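# Fork the loose switch onto the yellow-taped rack rails

## Task

Carry the unscrewed switch with the fork and seat it all the way in on the pair of rack rails that has yellow tape. The rack is loose: it must not tilt beyond a slight amount (more than that is a failure), and it must finish in its original place.

## Robot and tools

Robot: a single six-joint arm (Elite-style, UR-like chain) on a base at (0, 0, +0.094) m in the scene frame, tilted very slightly. It carries a rigid steel lifting fork with no motor, no sensor and no tool number in any call. Two flat blades, 240 mm long, 30 mm wide, 8 mm thick and 110 mm apart, point along the tool point's -y axis. The load-bearing faces look along -z, so the blades are level when the tool's +z points straight down. A load rests only by gravity and friction and slides off if the blades dip toward their noses. The tool point sits between the tines, halfway along them, on the load face; the blade noses are 120 mm from it toward -y and the upright back legs 120 mm toward +y. A block about 10 cm out from the last joint axis, toward the fork's -y, turns with the fork. Heavier loads make the tool sag lower and tilt; compare the reported pose with what you sent and correct it.

Frame: the scene frame has its origin on the table top below the base, +z up, +y to the left when facing +x. Positions are in metres, orientations as quat_wxyz. All motion offsets use these axes; rotations turn about the Hand target position. Reported poses may be off by a few centimetres, more at long reach.

execute_actions(actions, cameras): actions is a list of actions; each action is a table of up to 15 rows, one per 1/30 s step, and a short table repeats its last row to fill 15 steps (0.5 s). Each row is 6 numbers in [-1, 1]: dx, dy, dz, rx, ry, rz. These are offsets, not poses, measured from the Hand target as it was when that action began (every row counts from that same start, not from the previous row). Scale: 1.0 = 0.6 m for dx/dy/dz and 180 degrees for the rotation vector rx/ry/rz. A translation longer than 1.0 may be shortened along its direction. Repeating an offset in a new action moves further. cameras picks images: ["all"], [] or names; null/omitted gives all only for an empty action list. An empty list returns state, images, scene number and task.

move(target, speed, blend, blocking, cameras): plans a straight path for the tool point. target is one 6-number row with the same scale and axes, an offset from the current Hand target; or a list of up to 15 such rows, each also counted from that same starting Hand target, sharing at most 10 s. speed is m/s, 0.002 to 3.2 (default 0.25); rotation is capped at twice that in rad/s; one value or one per leg. blend (m, per corner or one value; 0 default) rounds corners; 0 stops at each point. blocking=false returns after about 0.5 s while the move continues. The path ignores obstacles; the tool lags and overshoots more when fast or near full reach. Avoid paths close to the base (they may flip the shoulder posture); go around. Result adds a move: line: done (within 3 mm and 2 degrees), off_target, moving, held or fault, plus limits (paced = target clipped, held = steps withheld). done does not mean free of contact.

wait(seconds 0 to 10, cameras): lets time pass holding the last command; a running move continues. stop(cameras): brakes a running move. zoom_image(camera, region [x0,y0,x1,y1] pixels, max 504x504): closer look at cam_head_left, cam_head_right or cam_wrist from the newest images. read_manual(section): licence text only. finished_scene(scene 1 or 2): ends the scene for good; the goal must hold with the robot not helping.

Results: end_effector_position and quat, velocities in the scene frame; Hand target is the last commanded pose after clipping, and the base for the next offsets. The tool often rests short of it; resend zeros or the missing offset. Joint velocities "within noise" means still. Joint torques are total drive output (including arm weight), positive toward larger joint angles, noisy with offsets. Orientation commands are clipped to 32 degrees from the measured one each step. Motion trails commands by about 0.15 s. Joint speed caps: 2.09, 2.09, 2.62, 3.14, 3.14, 3.14 rad/s.

Cameras: cam_head_left and cam_head_right (fixed on one bar) and cam_wrist, all 672x504, with calibration given; the wrist image may lag during motion.

Avoid: faults stop the arm 10 s, from joint contact torque at the limits (293, 293, 133, 49.8, 49.8, 49.8 N m, held weight included) or about 150 N (plus or minus 25) outside force. The arm is stiff: aiming even slightly beyond a firm contact can fault it; faster touches hit harder. To end a push, command back past the tool point. Motor heat from holding loads, stretching or pushing: MOTOR HOT at 70 °C, brakes at 85 °C for 30 to 60 s. Don't drop the switch, release it while moving, slam or strike anything, knock the rack over or off place, or let anything leave the table. Objects may be nudged occasionally. Smooth, quick, low-effort motion is better.

Each tool is called by a JSON object that holds its "op" and its "data".

## Session

{"op": "execute_actions", "data": {"actions": []}}

Scene clock: 0.00 s.
end_effector_position=(+0.6600, +0.2529, +0.3169) end_effector_quat_wxyz=(+0.049, +0.971, +0.235, +0.002)
Joint positions: [3.144 -1.402 1.911 -2.097 -1.658 1.049]
Joint velocities: within noise
Joint torques (N m): no reading
Hand target: +0.6600, +0.2529, +0.3169; +0.049, +0.971, +0.235, +0.002

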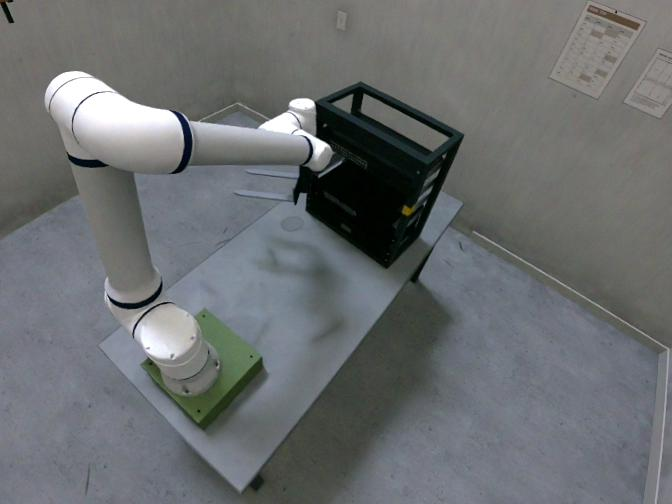

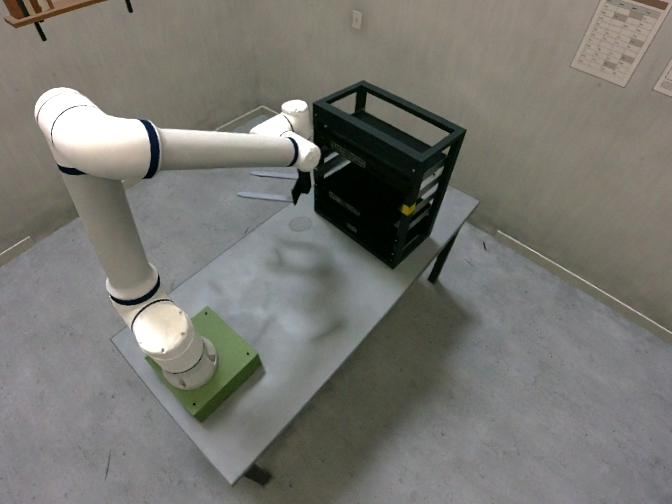

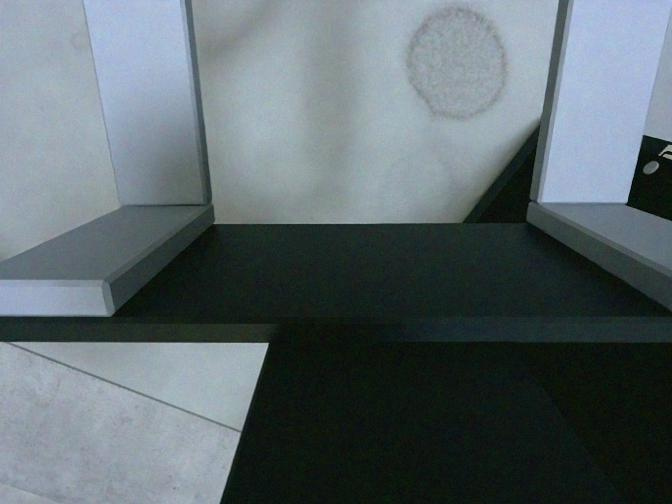

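{"op": "zoom_image", "data": {"camera": "cam_head_left", "region": [220, 60, 480, 280]}}

{"op": "zoom_image", "data": {"camera": "cam_head_right", "region": [220, 60, 480, 280]}}

Scaled by 1.938.

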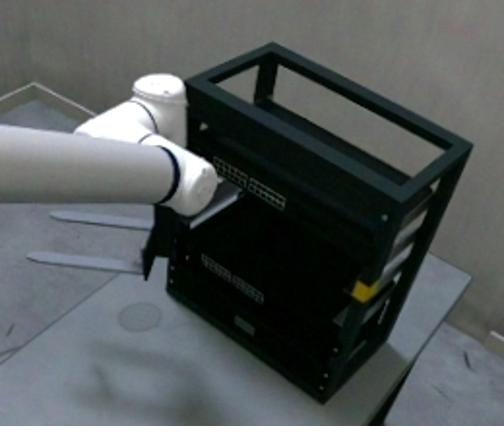

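Scaled by 1.938.

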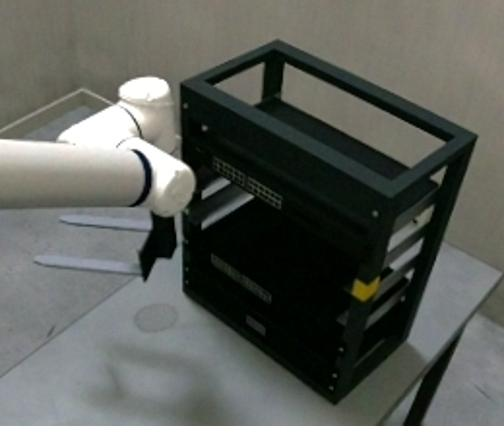

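{"op": "zoom_image", "data": {"camera": "cam_head_right", "region": [310, 120, 400, 220]}}

{"op": "zoom_image", "data": {"camera": "cam_head_right", "region": [380, 120, 460, 280]}}

{"op": "zoom_image", "data": {"camera": "cam_wrist", "region": [420, 100, 672, 352]}}

Scaled by 5.040.

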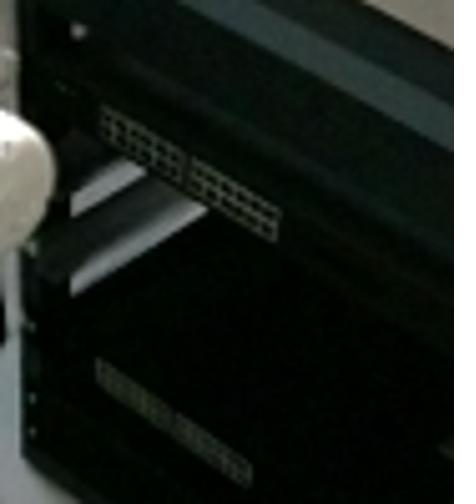

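Scaled by 3.150.

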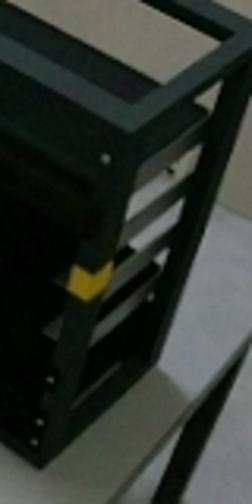

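Scaled by 2.000.

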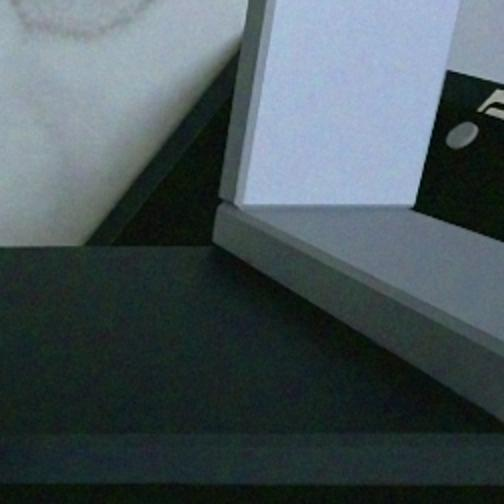

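{"op": "move", "data": {"target": [[-0.233, -0.4215, 0.305, 0.0275, -0.0253, -0.6505], [-0.233, -0.4215, 0.438, 0.6441, -0.3983, -0.3655]], "speed": 0.4, "blend": [0.05, 0], "cameras": ["all"]}}

Scene clock: 92.80 s.
end_effector_position=(+0.5194, +0.0004, +0.5425) end_effector_quat_wxyz=(-0.358, +0.608, -0.609, +0.362)
Joint positions: [2.03 -2.843 2.816 -2.163 -0.651 2.304]
Joint torques (N m): [8.53 51.23 -102.92 -5.55 2.81 -2.13]
Hand target: +0.5194, +0.0004, +0.5425; -0.358, +0.608, -0.609, +0.362 (not the last commanded pose)
Off the commanded pose: 0.037 m, 55 deg.
move: held (a check stopped the path); path passed 1 of 2 targets; limits=held
pose unreachable: on one or more control steps of this call, first in action 0 (counted from 0), an arm could not follow its commanded pose, so it was not sent that pose on those steps. It may still have moved: this result reports where it is.
cause: moving toward the commanded pose would bring two parts of the arm too close to each other (joints 3 (elbow) and 4 (wrist 1) lie between them).
camera_calibration:
cam_wrist: T_world_to_cam=[[0.0125725, -0.999718, -0.0201675, 0.0143306], [-0.755659, 0.00370933, -0.654955, 0.619125], [0.654845, 0.0234742, -0.755398, 0.164069], [0, 0, 0, 1]] pos_world=[0.360227, 0.00817859, 0.529726]

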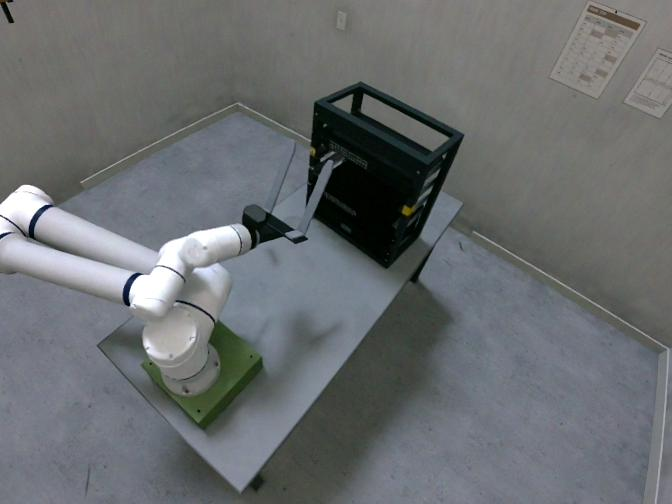

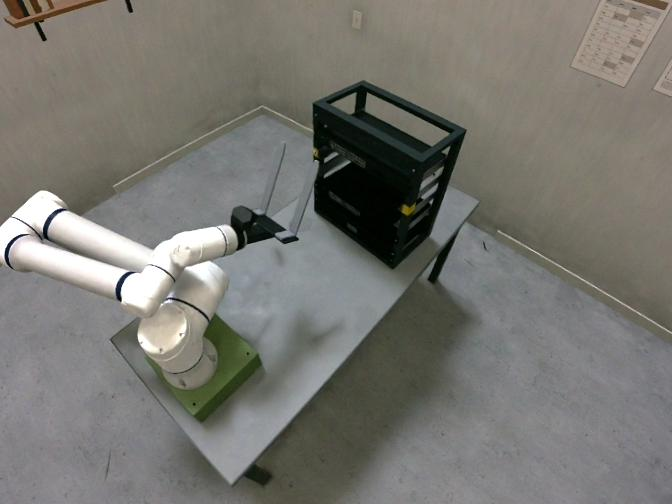

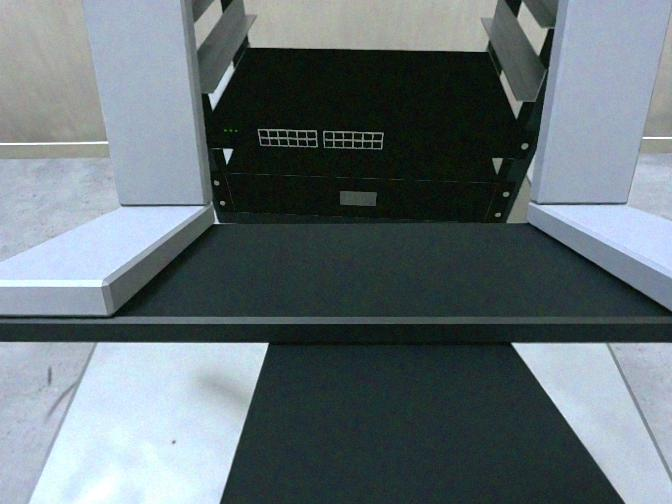

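{"op": "zoom_image", "data": {"camera": "cam_wrist", "region": [180, 0, 570, 240]}}

{"op": "zoom_image", "data": {"camera": "cam_wrist", "region": [200, 90, 340, 230]}}

{"op": "zoom_image", "data": {"camera": "cam_wrist", "region": [440, 90, 580, 230]}}

{"op": "zoom_image", "data": {"camera": "cam_head_right", "region": [300, 70, 420, 190]}}

{"op": "zoom_image", "data": {"camera": "cam_head_left", "region": [300, 70, 420, 190]}}

Scaled by 1.292.

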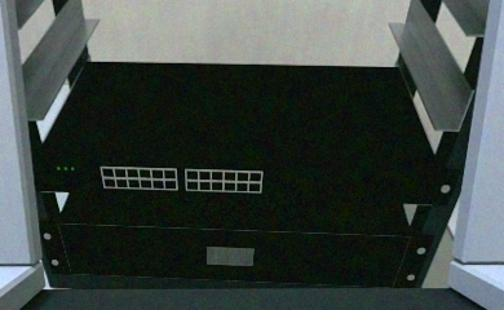

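Scaled by 3.600.

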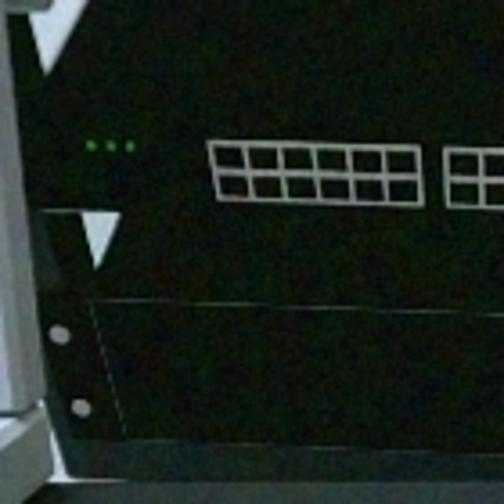

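Scaled by 3.600.

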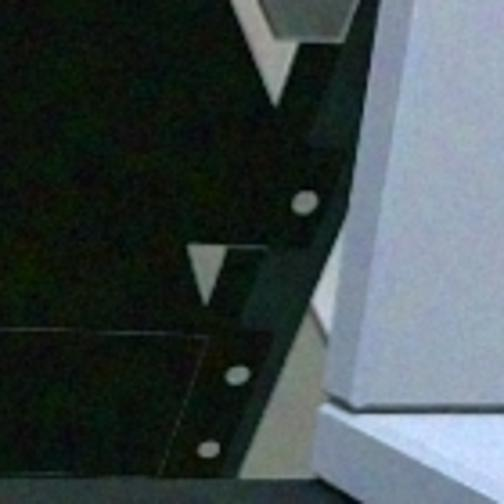

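Scaled by 4.200.

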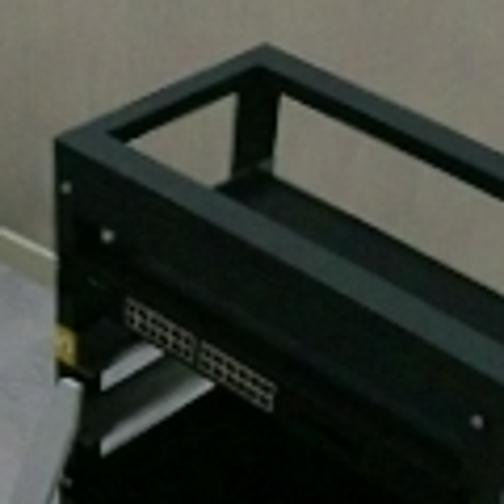

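Scaled by 4.200.

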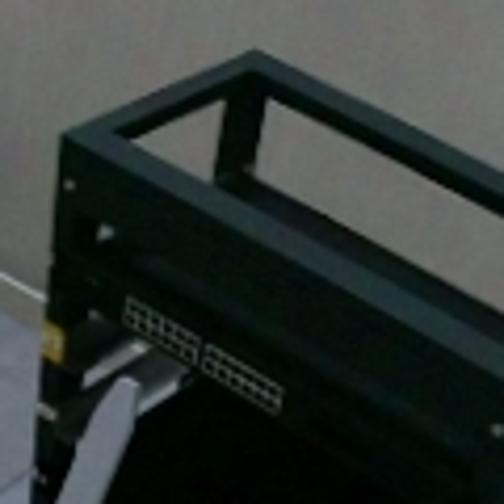

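{"op": "move", "data": {"target": [[0.168, 0, -0.02, 0, -0.05, 0], [0.168, 0, -0.071, 0, -0.307, 0]], "speed": 0.4, "blend": [0.03, 0], "cameras": ["cam_wrist", "cam_head_right"]}}

Scene clock: 115.60 s.
end_effector_position=(+0.6201, +0.0004, +0.4999) end_effector_quat_wxyz=(+0.600, -0.371, +0.374, -0.603)
Joint positions: [2.757 -0.727 2.333 -5.233 -1.194 3.342]
Joint torques (N m): [9.99 -63.52 -12.28 -4.39 -4 0.78]
Hand target: +0.6202, +0.0004, +0.4999; +0.600, -0.371, +0.374, -0.603
Off the commanded pose: 0.000 m, 0 deg.
move: done; limits=paced
camera_calibration:
cam_wrist: T_world_to_cam=[[0.0239345, -0.999713, -0.00115111, -0.00442826], [0.107004, 0.00370663, -0.994252, 0.301982], [0.99397, 0.0236737, 0.107062, -0.575515], [0, 0, 0, 1]] pos_world=[0.539838, 0.00807827, 0.361857]
Images, in order (width x height): cam_head_right 672x504, cam_wrist 672x504.

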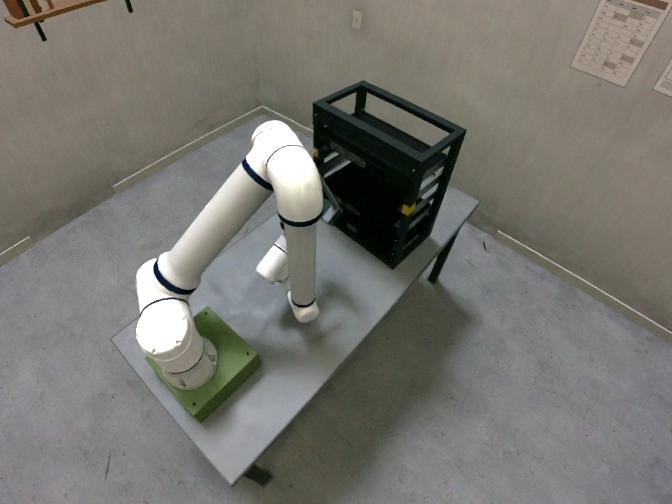

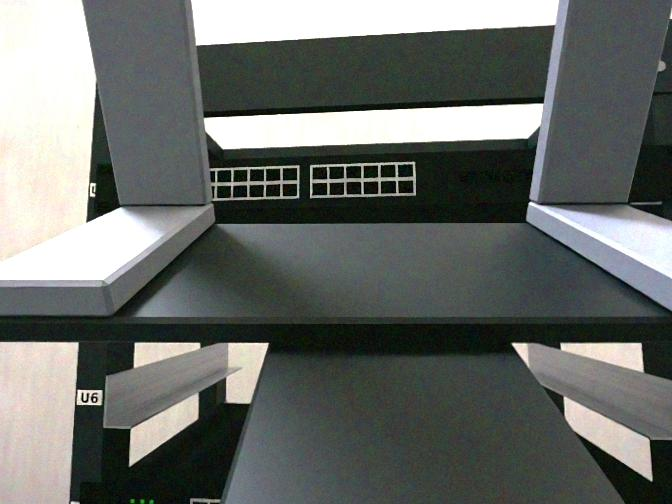

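{"op": "move", "data": {"target": [0, 0.33, 0.0, 0, 0, 0], "speed": 0.4, "cameras": ["cam_wrist"]}}

{"op": "zoom_image", "data": {"camera": "cam_wrist", "region": [200, 0, 540, 230]}}

{"op": "zoom_image", "data": {"camera": "cam_wrist", "region": [480, 330, 672, 504]}}

Scene clock: 121.57 s.
end_effector_position=(+0.6202, +0.1983, +0.4999) end_effector_quat_wxyz=(+0.600, -0.371, +0.374, -0.603)
Joint positions: [3.238 -0.725 2.254 -5.12 -1.625 3.125]
Joint torques (N m): [6.91 -98.71 -20.58 -0.21 -1.97 -2.36]
Hand target: +0.6202, +0.1984, +0.4999; +0.600, -0.371, +0.374, -0.603
Off the commanded pose: 0.000 m, 0 deg.
move: done
camera_calibration:
cam_wrist: T_world_to_cam=[[0.0238353, -0.999715, -0.00115909, 0.19357], [0.107202, 0.00370864, -0.99423, 0.301122], [0.993952, 0.0235735, 0.107259, -0.580343], [0, 0, 0, 1]] pos_world=[0.539938, 0.206078, 0.361857]
Images, in order (width x height): cam_wrist 672x504.

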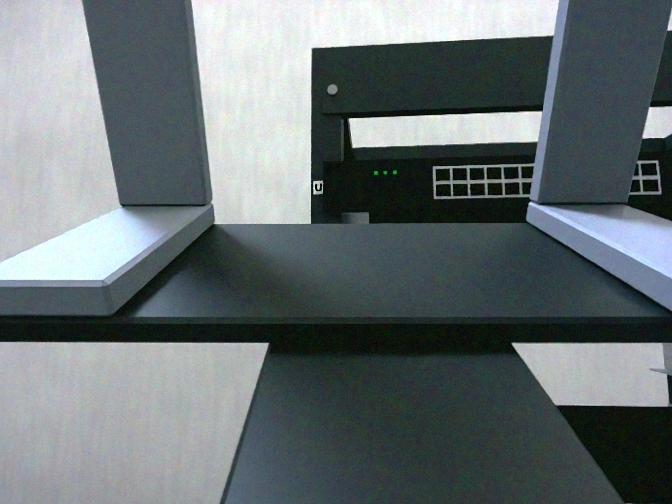

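Scaled by 1.482.

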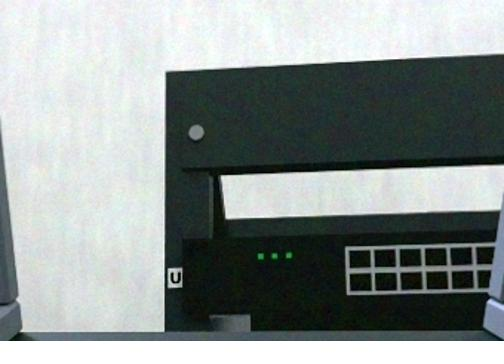

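Scaled by 2.625.

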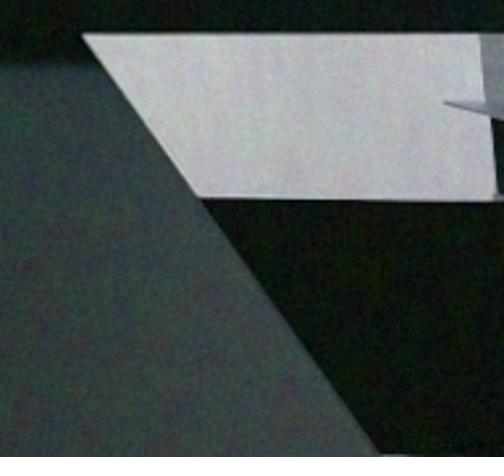

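{"op": "move", "data": {"target": [0, 0, -0.04, 0, 0.144, 0], "speed": 0.4, "cameras": ["cam_wrist"]}}

{"op": "zoom_image", "data": {"camera": "cam_wrist", "region": [200, 0, 540, 230]}}

{"op": "move", "data": {"target": [0, -0.6, 0, 0, 0, 0], "speed": 0.4, "cameras": ["cam_wrist"]}}

{"op": "zoom_image", "data": {"camera": "cam_wrist", "region": [200, 0, 540, 230]}}

Scene clock: 130.60 s.
end_effector_position=(+0.6202, +0.1984, +0.4759) end_effector_quat_wxyz=(+0.500, -0.497, +0.499, -0.504)
Joint positions: [3.25 -0.911 2.547 -4.773 -1.639 3.147]
Joint torques (N m): [9.04 -82.3 7.04 -5.06 -2.44 3.12]
Hand target: +0.6202, +0.1984, +0.4759; +0.500, -0.497, +0.499, -0.504
Off the commanded pose: 0.000 m, 0 deg.
move: done
camera_calibration:
cam_wrist: T_world_to_cam=[[0.0208411, -0.999718, -0.0114207, 0.200373], [-0.337878, 0.00370829, -0.941183, 0.52801], [0.940959, 0.0234741, -0.337705, -0.333146], [0, 0, 0, 1]] pos_world=[0.487704, 0.206179, 0.386737]
Images, in order (width x height): cam_wrist 672x504.

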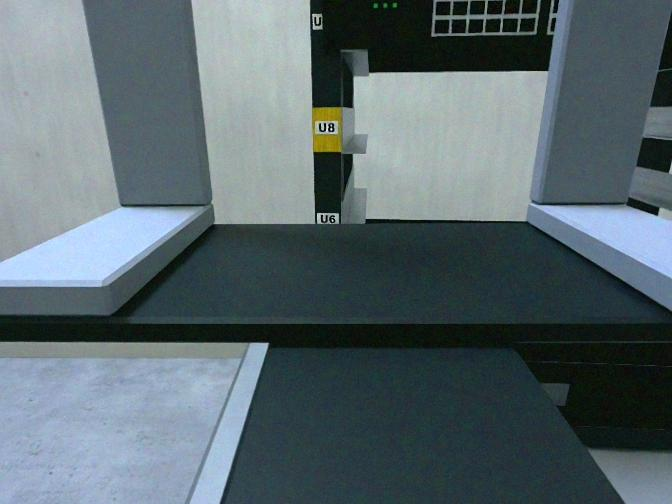

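Scaled by 1.482.

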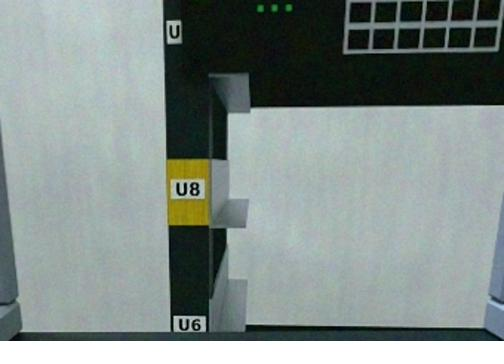

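Scene clock: 132.33 s.
end_effector_position=(+0.6202, -0.1615, +0.4759) end_effector_quat_wxyz=(+0.500, -0.497, +0.499, -0.504)
Joint positions: [2.225 -0.899 2.581 -4.816 -0.614 3.141]
Joint torques (N m): [-20.57 -76.36 -10.4 -1.49 1.72 -2.01]
Hand target: +0.6202, -0.1616, +0.4759; +0.500, -0.497, +0.499, -0.504
Off the commanded pose: 0.000 m, 0 deg.
move: done
camera_calibration:
cam_wrist: T_world_to_cam=[[0.0207113, -0.999719, -0.0114879, -0.159333], [-0.338087, 0.00381024, -0.941107, 0.529493], [0.940887, 0.0233755, -0.337913, -0.324469], [0, 0, 0, 1]] pos_world=[0.487604, -0.153721, 0.386837]
Images, in order (width x height): cam_wrist 672x504.

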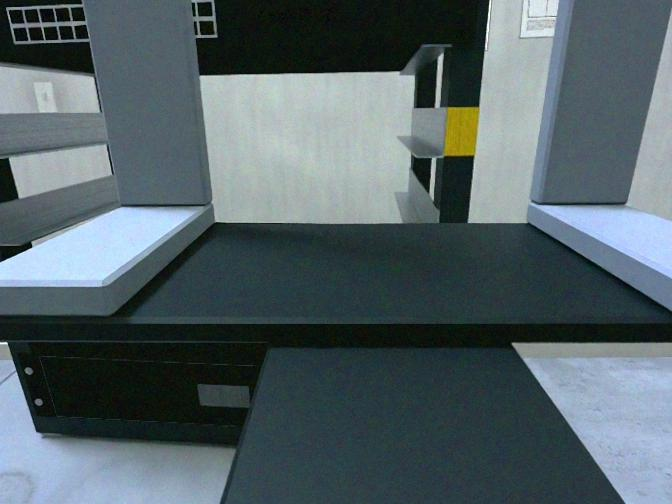

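Scaled by 1.482.

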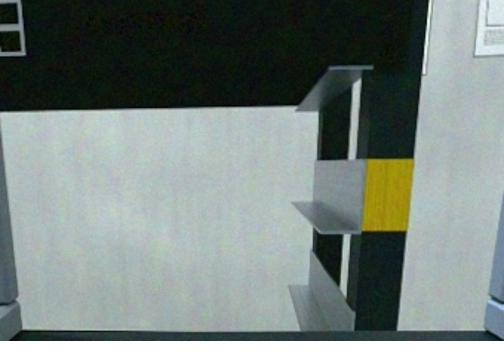

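{"op": "zoom_image", "data": {"camera": "cam_wrist", "region": [390, 40, 490, 140]}}

{"op": "zoom_image", "data": {"camera": "cam_wrist", "region": [390, 130, 490, 230]}}

{"op": "move", "data": {"target": [0, -0.2333, 0, 0, 0, 0], "speed": 0.4, "cameras": ["cam_wrist"]}}

{"op": "zoom_image", "data": {"camera": "cam_wrist", "region": [240, 40, 340, 140]}}

{"op": "zoom_image", "data": {"camera": "cam_wrist", "region": [240, 130, 340, 230]}}

Scaled by 5.040.

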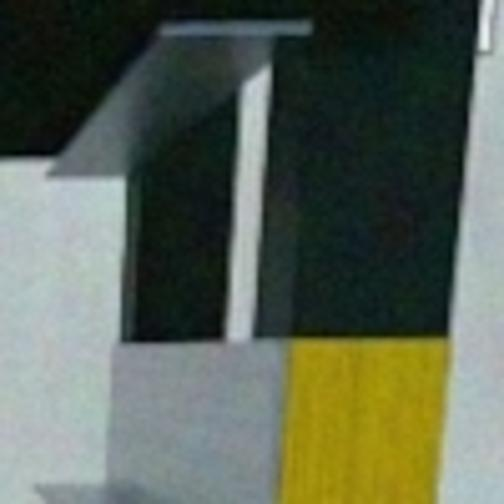

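Scaled by 5.040.

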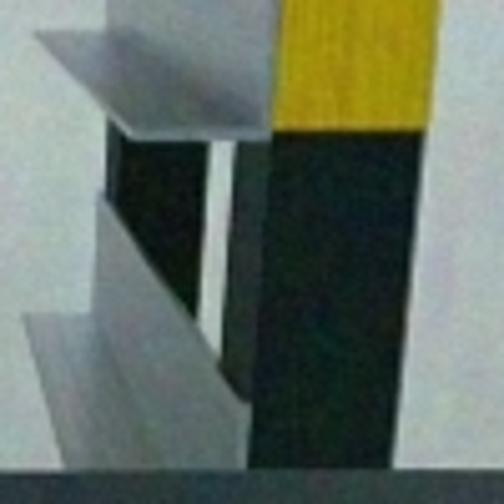

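Scene clock: 205.93 s.
end_effector_position=(+0.6201, -0.3014, +0.4759) end_effector_quat_wxyz=(+0.500, -0.497, +0.499, -0.504)
Joint positions: [2.036 -0.904 2.427 -4.654 -0.425 3.138]
Joint torques (N m): [-21.92 -84.57 -21.34 -0.34 2.1 -2.16]
Hand target: +0.6202, -0.3016, +0.4759; +0.500, -0.497, +0.499, -0.504
Off the commanded pose: 0.000 m, 0 deg.
move: done
camera_calibration:
cam_wrist: T_world_to_cam=[[0.0208374, -0.999718, -0.0114273, -0.299278], [-0.338176, 0.00370828, -0.941076, 0.530028], [0.940852, 0.023474, -0.338003, -0.321119], [0, 0, 0, 1]] pos_world=[0.487604, -0.293621, 0.386837]
Images, in order (width x height): cam_wrist 672x504.

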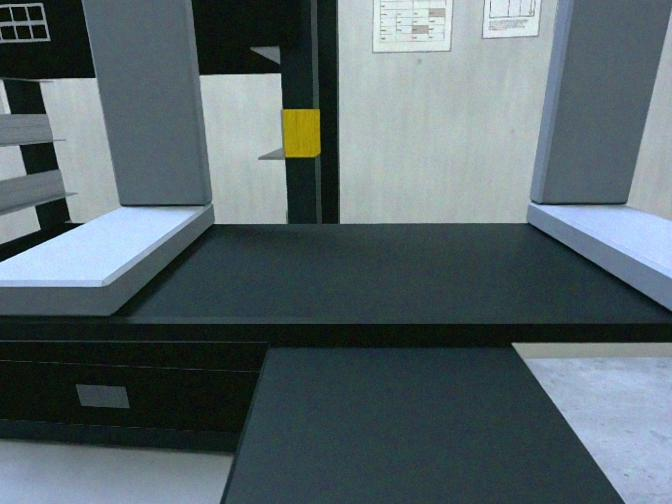

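Scaled by 5.040.

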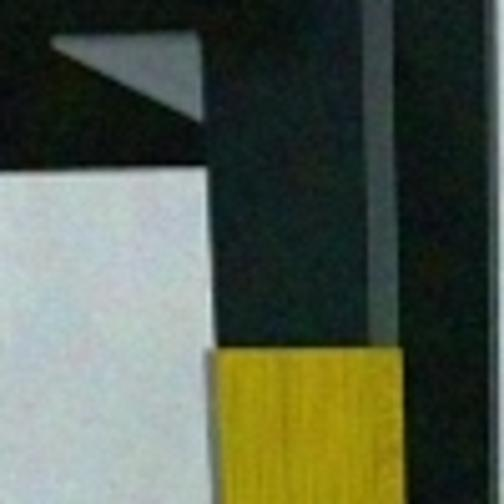

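Scaled by 5.040.

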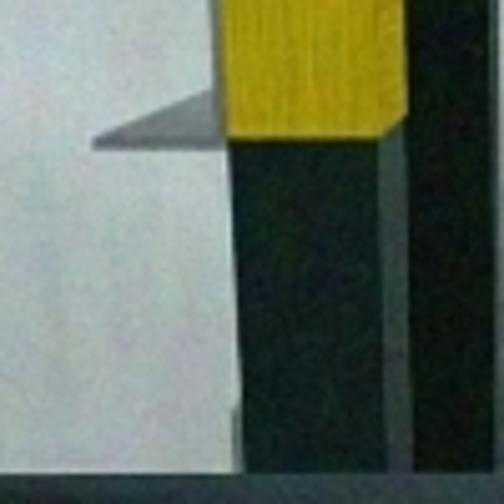

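{"op": "move", "data": {"target": [0, 0.8333, 0, 0, 0, 0], "speed": 0.5, "cameras": ["cam_wrist"]}}

{"op": "zoom_image", "data": {"camera": "cam_wrist", "region": [290, 40, 390, 140]}}

{"op": "zoom_image", "data": {"camera": "cam_wrist", "region": [290, 130, 390, 230]}}

{"op": "move", "data": {"target": [0, 0.2333, 0, 0, 0, 0], "speed": 0.5, "cameras": ["cam_wrist"]}}

{"op": "zoom_image", "data": {"camera": "cam_wrist", "region": [440, 40, 540, 140]}}

{"op": "zoom_image", "data": {"camera": "cam_wrist", "region": [440, 130, 540, 230]}}

Scene clock: 217.17 s.
end_effector_position=(+0.6202, +0.1983, +0.4759) end_effector_quat_wxyz=(+0.500, -0.497, +0.499, -0.504)
Joint positions: [3.25 -0.912 2.547 -4.773 -1.639 3.147]
Joint torques (N m): [9.22 -81.5 -18.49 -4.99 -2.37 3.38]
Hand target: +0.6202, +0.1984, +0.4759; +0.500, -0.497, +0.499, -0.504
Off the commanded pose: 0.000 m, 0 deg.
move: done
camera_calibration:
cam_wrist: T_world_to_cam=[[0.0209647, -0.999716, -0.0113656, 0.200194], [-0.338175, 0.00360721, -0.941076, 0.528196], [0.94085, 0.0235729, -0.338003, -0.332868], [0, 0, 0, 1]] pos_world=[0.487605, 0.206078, 0.386838]
Images, in order (width x height): cam_wrist 672x504.

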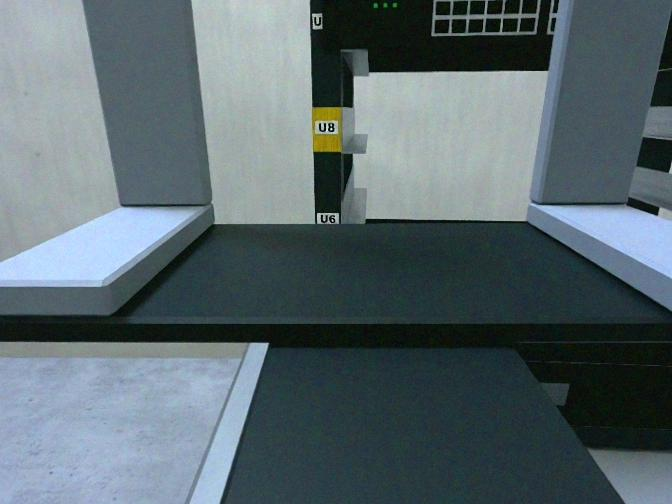

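Scaled by 5.040.

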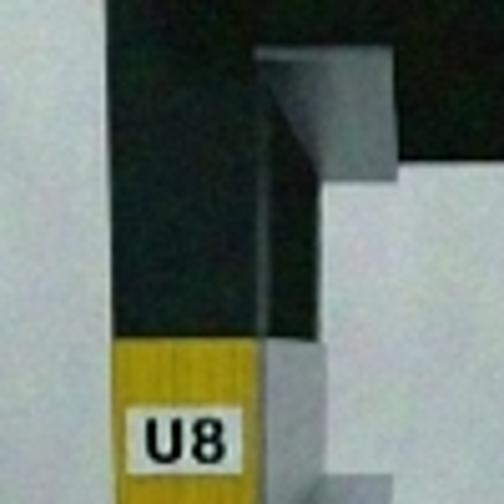

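Scaled by 5.040.

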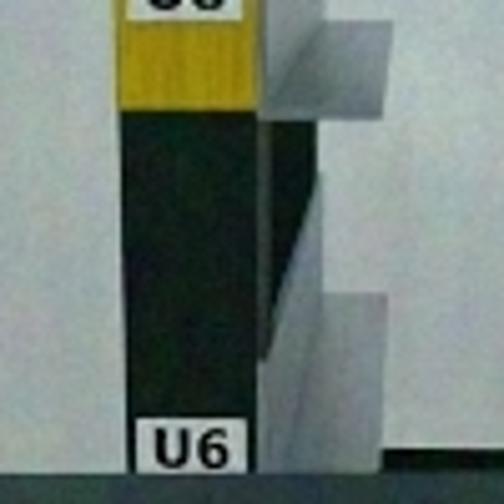

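Scene clock: 218.33 s.
end_effector_position=(+0.6202, +0.3382, +0.4759) end_effector_quat_wxyz=(+0.500, -0.497, +0.499, -0.504)
Joint positions: [3.602 -0.909 2.377 -4.605 -1.99 3.149]
Joint torques (N m): [8.88 -62.55 -30 -4.09 -2.76 3.38]
Hand target: +0.6202, +0.3384, +0.4759; +0.500, -0.497, +0.499, -0.504
Off the commanded pose: 0.000 m, 0 deg.
move: done
camera_calibration:
cam_wrist: T_world_to_cam=[[0.0209647, -0.999716, -0.0113656, 0.340054], [-0.338175, 0.00360721, -0.941076, 0.527691], [0.94085, 0.0235729, -0.338003, -0.336166], [0, 0, 0, 1]] pos_world=[0.487605, 0.345978, 0.386838]
Images, in order (width x height): cam_wrist 672x504.

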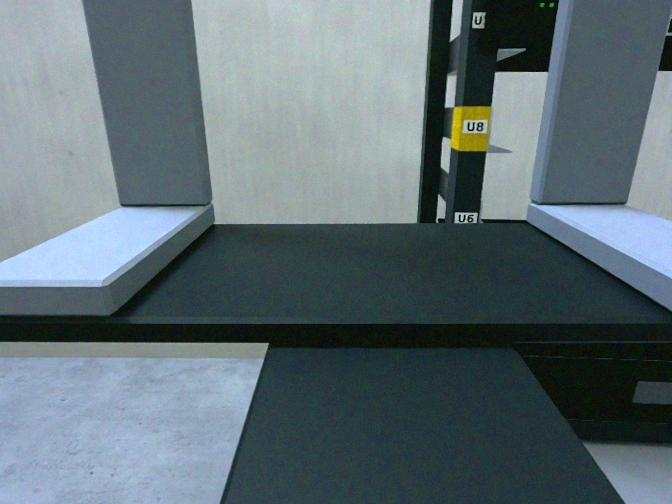

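Scaled by 5.040.

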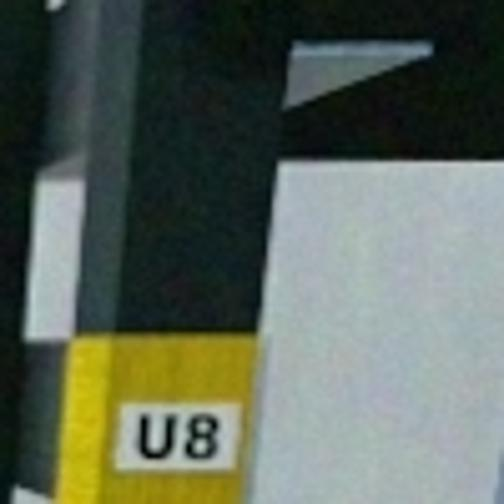

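Scaled by 5.040.

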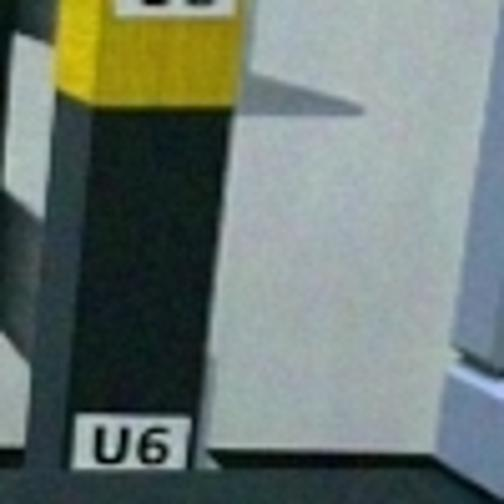

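{"op": "move", "data": {"target": [0.0663, -0.5673, -0.0898, 0.0213, 0.5022, -0.0181], "speed": 0.4, "cameras": ["all"]}}

Scene clock: 299.77 s.
end_effector_position=(+0.6599, -0.0020, +0.4220) end_effector_quat_wxyz=(+0.000, +0.679, -0.734, +0.000)
Joint positions: [2.849 -1.863 2.153 -1.847 -1.568 2.88]
Joint torques (N m): [-22.32 -16.75 -99.08 -5.17 -2.27 -2.1]
Hand target: +0.6599, -0.0020, +0.4220; +0.000, +0.679, -0.734, +0.000
Off the commanded pose: 0.000 m, 0 deg.
move: done
camera_calibration:
cam_wrist: T_world_to_cam=[[-0.0902288, -0.995559, -0.0268517, 0.0784232], [-0.935382, 0.0754565, 0.345494, 0.342988], [-0.341933, 0.0562901, -0.938037, 0.716033], [0, 0, 0, 1]] pos_world=[0.572737, 0.0118886, 0.555271]

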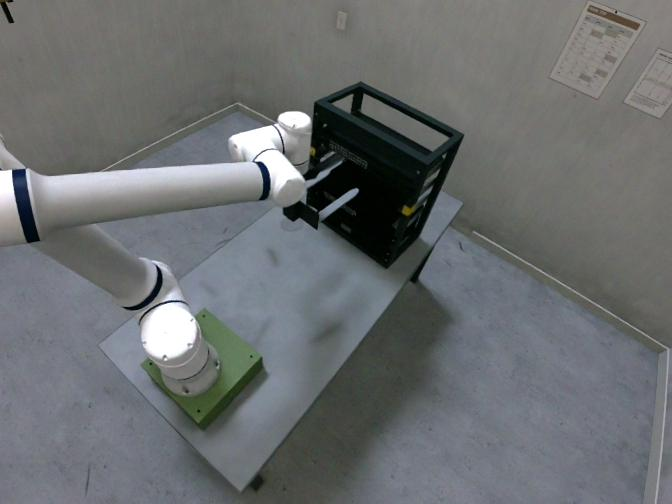

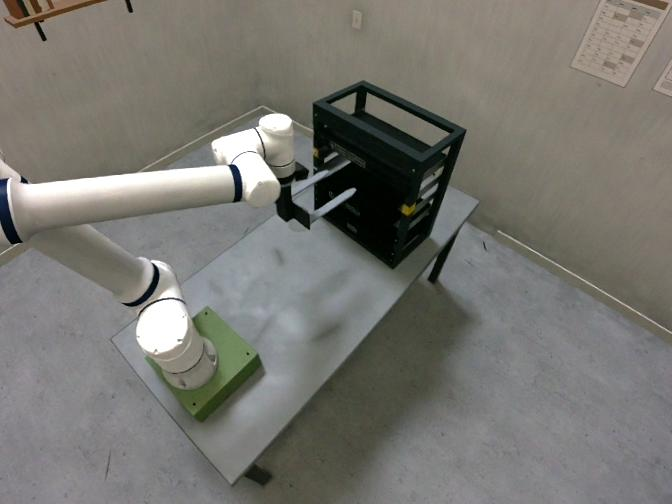

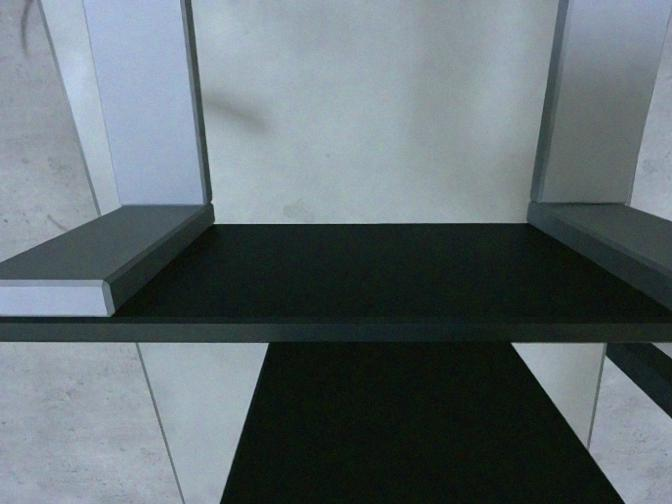

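{"op": "move", "data": {"target": [0.216, -0.0166, 0, 0, 0, 0], "speed": 0.2, "cameras": ["all"]}}

{"op": "zoom_image", "data": {"camera": "cam_head_right", "region": [290, 90, 410, 210]}}

{"op": "zoom_image", "data": {"camera": "cam_head_left", "region": [290, 90, 410, 210]}}

Scene clock: 306.10 s.
end_effector_position=(+0.7894, -0.0120, +0.4220) end_effector_quat_wxyz=(+0.000, +0.679, -0.734, +0.000)
Joint positions: [2.904 -1.624 1.963 -1.897 -1.568 2.934]
Joint torques (N m): [9.35 -40.71 -98.14 -10.21 -1.97 3.21]
Hand target: +0.7895, -0.0120, +0.4220; +0.000, +0.679, -0.734, +0.000
Off the commanded pose: 0.000 m, 0 deg.
move: done
camera_calibration:
cam_wrist: T_world_to_cam=[[-0.0902371, -0.995559, -0.026832, 0.0801381], [-0.935306, 0.0754585, 0.345702, 0.464612], [-0.342142, 0.0562912, -0.937961, 0.760946], [0, 0, 0, 1]] pos_world=[0.702137, 0.00188862, 0.55527]

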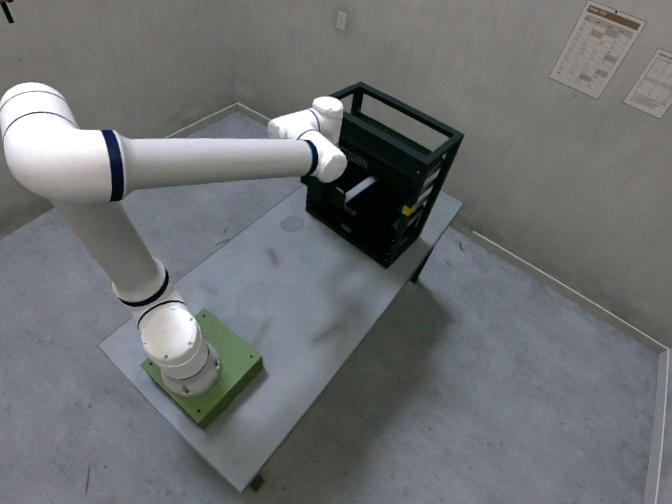

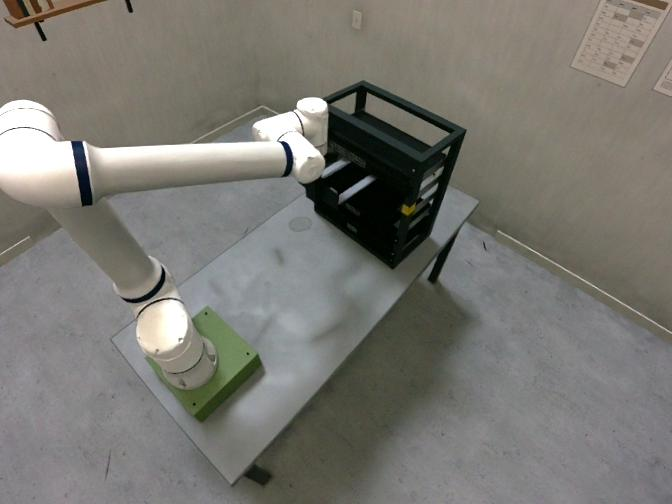

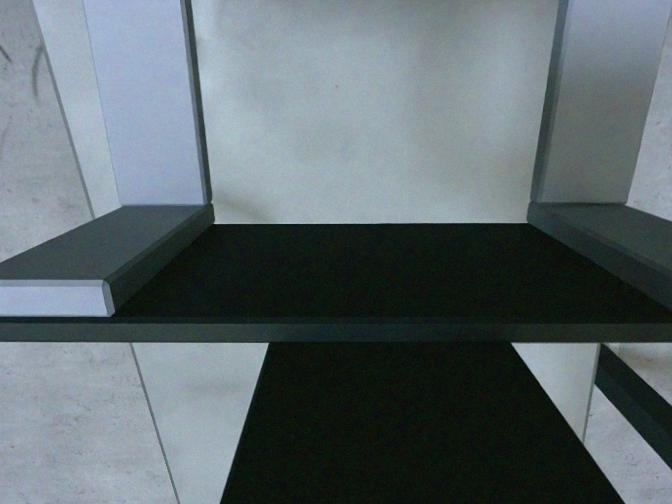

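Scaled by 4.200.

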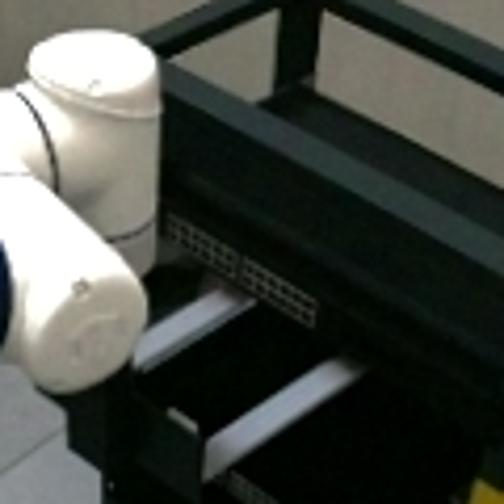

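Scaled by 4.200.

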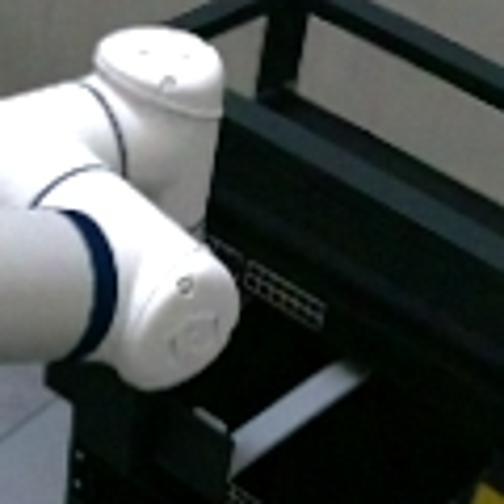

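{"op": "move", "data": {"target": [0.2111, -0.0163, 0, 0, 0, 0], "speed": 0.15, "cameras": ["all"]}}

{"op": "zoom_image", "data": {"camera": "cam_head_right", "region": [290, 90, 410, 210]}}

{"op": "zoom_image", "data": {"camera": "cam_head_left", "region": [300, 90, 420, 210]}}

Scene clock: 322.83 s.
end_effector_position=(+0.9160, -0.0217, +0.4220) end_effector_quat_wxyz=(+0.000, +0.679, -0.734, +0.000)
Joint positions: [2.938 -1.413 1.743 -1.888 -1.567 2.969]
Joint torques (N m): [10.49 -64.41 -97.27 -5.38 -1.36 3.44]
Hand target: +0.9162, -0.0218, +0.4220; +0.000, +0.679, -0.734, +0.000
Off the commanded pose: 0.000 m, 0 deg.
move: done
camera_calibration:
cam_wrist: T_world_to_cam=[[-0.0902371, -0.995559, -0.026832, 0.0818146], [-0.935306, 0.0754585, 0.345702, 0.583855], [-0.342142, 0.0562912, -0.937961, 0.804847], [0, 0, 0, 1]] pos_world=[0.828837, -0.00791138, 0.55527]

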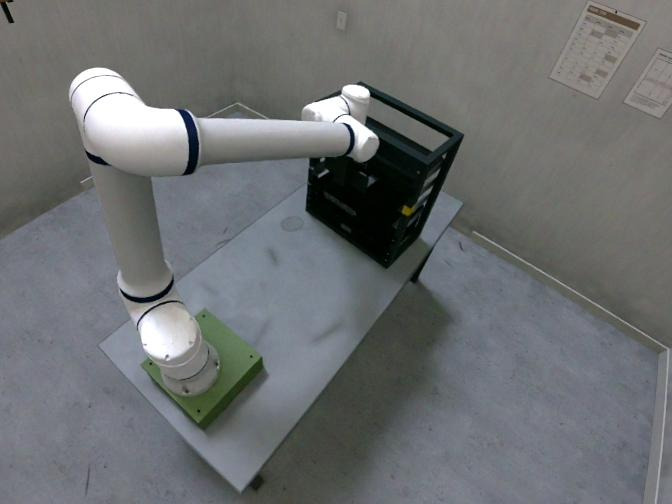

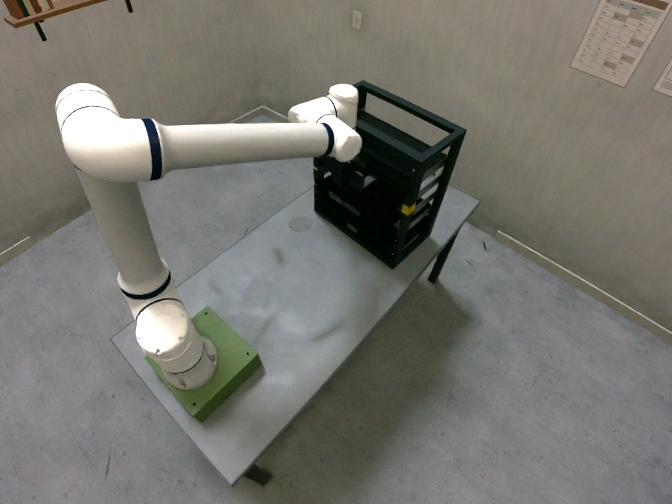

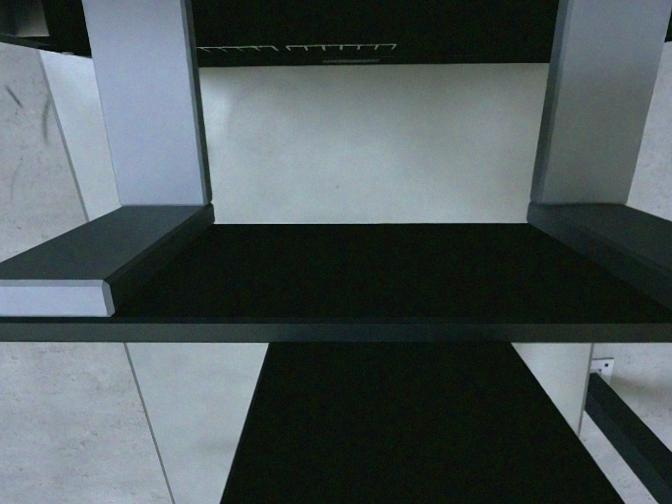

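Scaled by 4.200.

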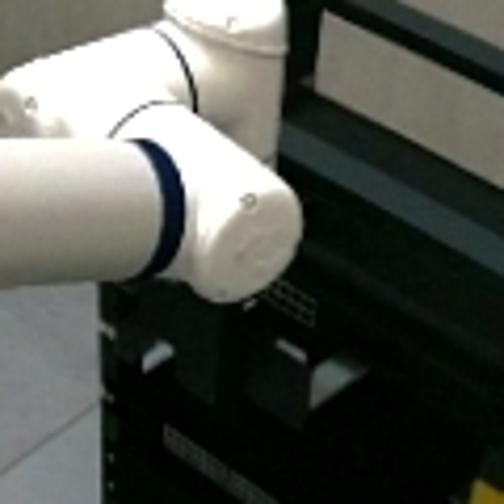

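Scaled by 4.200.

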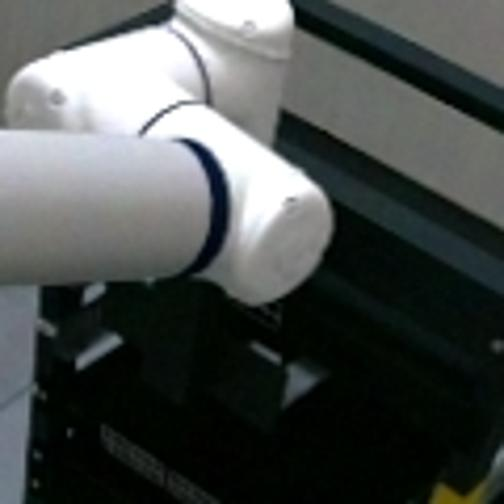

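{"op": "zoom_image", "data": {"camera": "cam_wrist", "region": [190, 20, 310, 90]}}

{"op": "zoom_image", "data": {"camera": "cam_wrist", "region": [440, 20, 560, 90]}}

{"op": "zoom_image", "data": {"camera": "cam_wrist", "region": [190, 190, 310, 250]}}

{"op": "zoom_image", "data": {"camera": "cam_wrist", "region": [440, 190, 560, 250]}}

{"op": "zoom_image", "data": {"camera": "cam_wrist", "region": [0, 0, 110, 70]}}

Scaled by 4.200.

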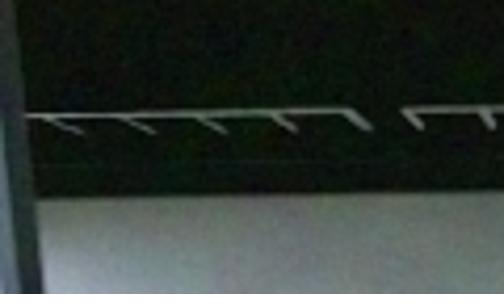

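Scaled by 4.200.

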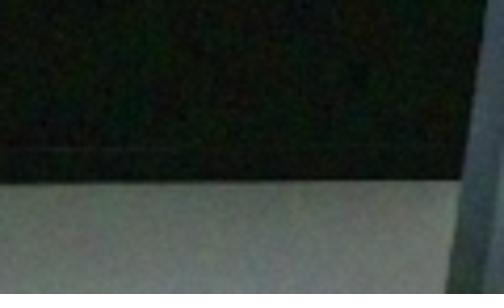

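Scaled by 4.200.

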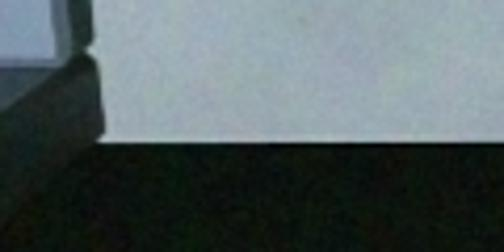

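Scaled by 4.200.

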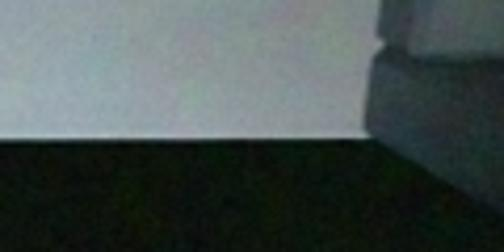

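Scaled by 4.582.

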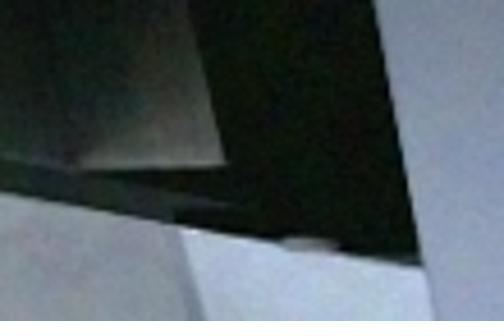

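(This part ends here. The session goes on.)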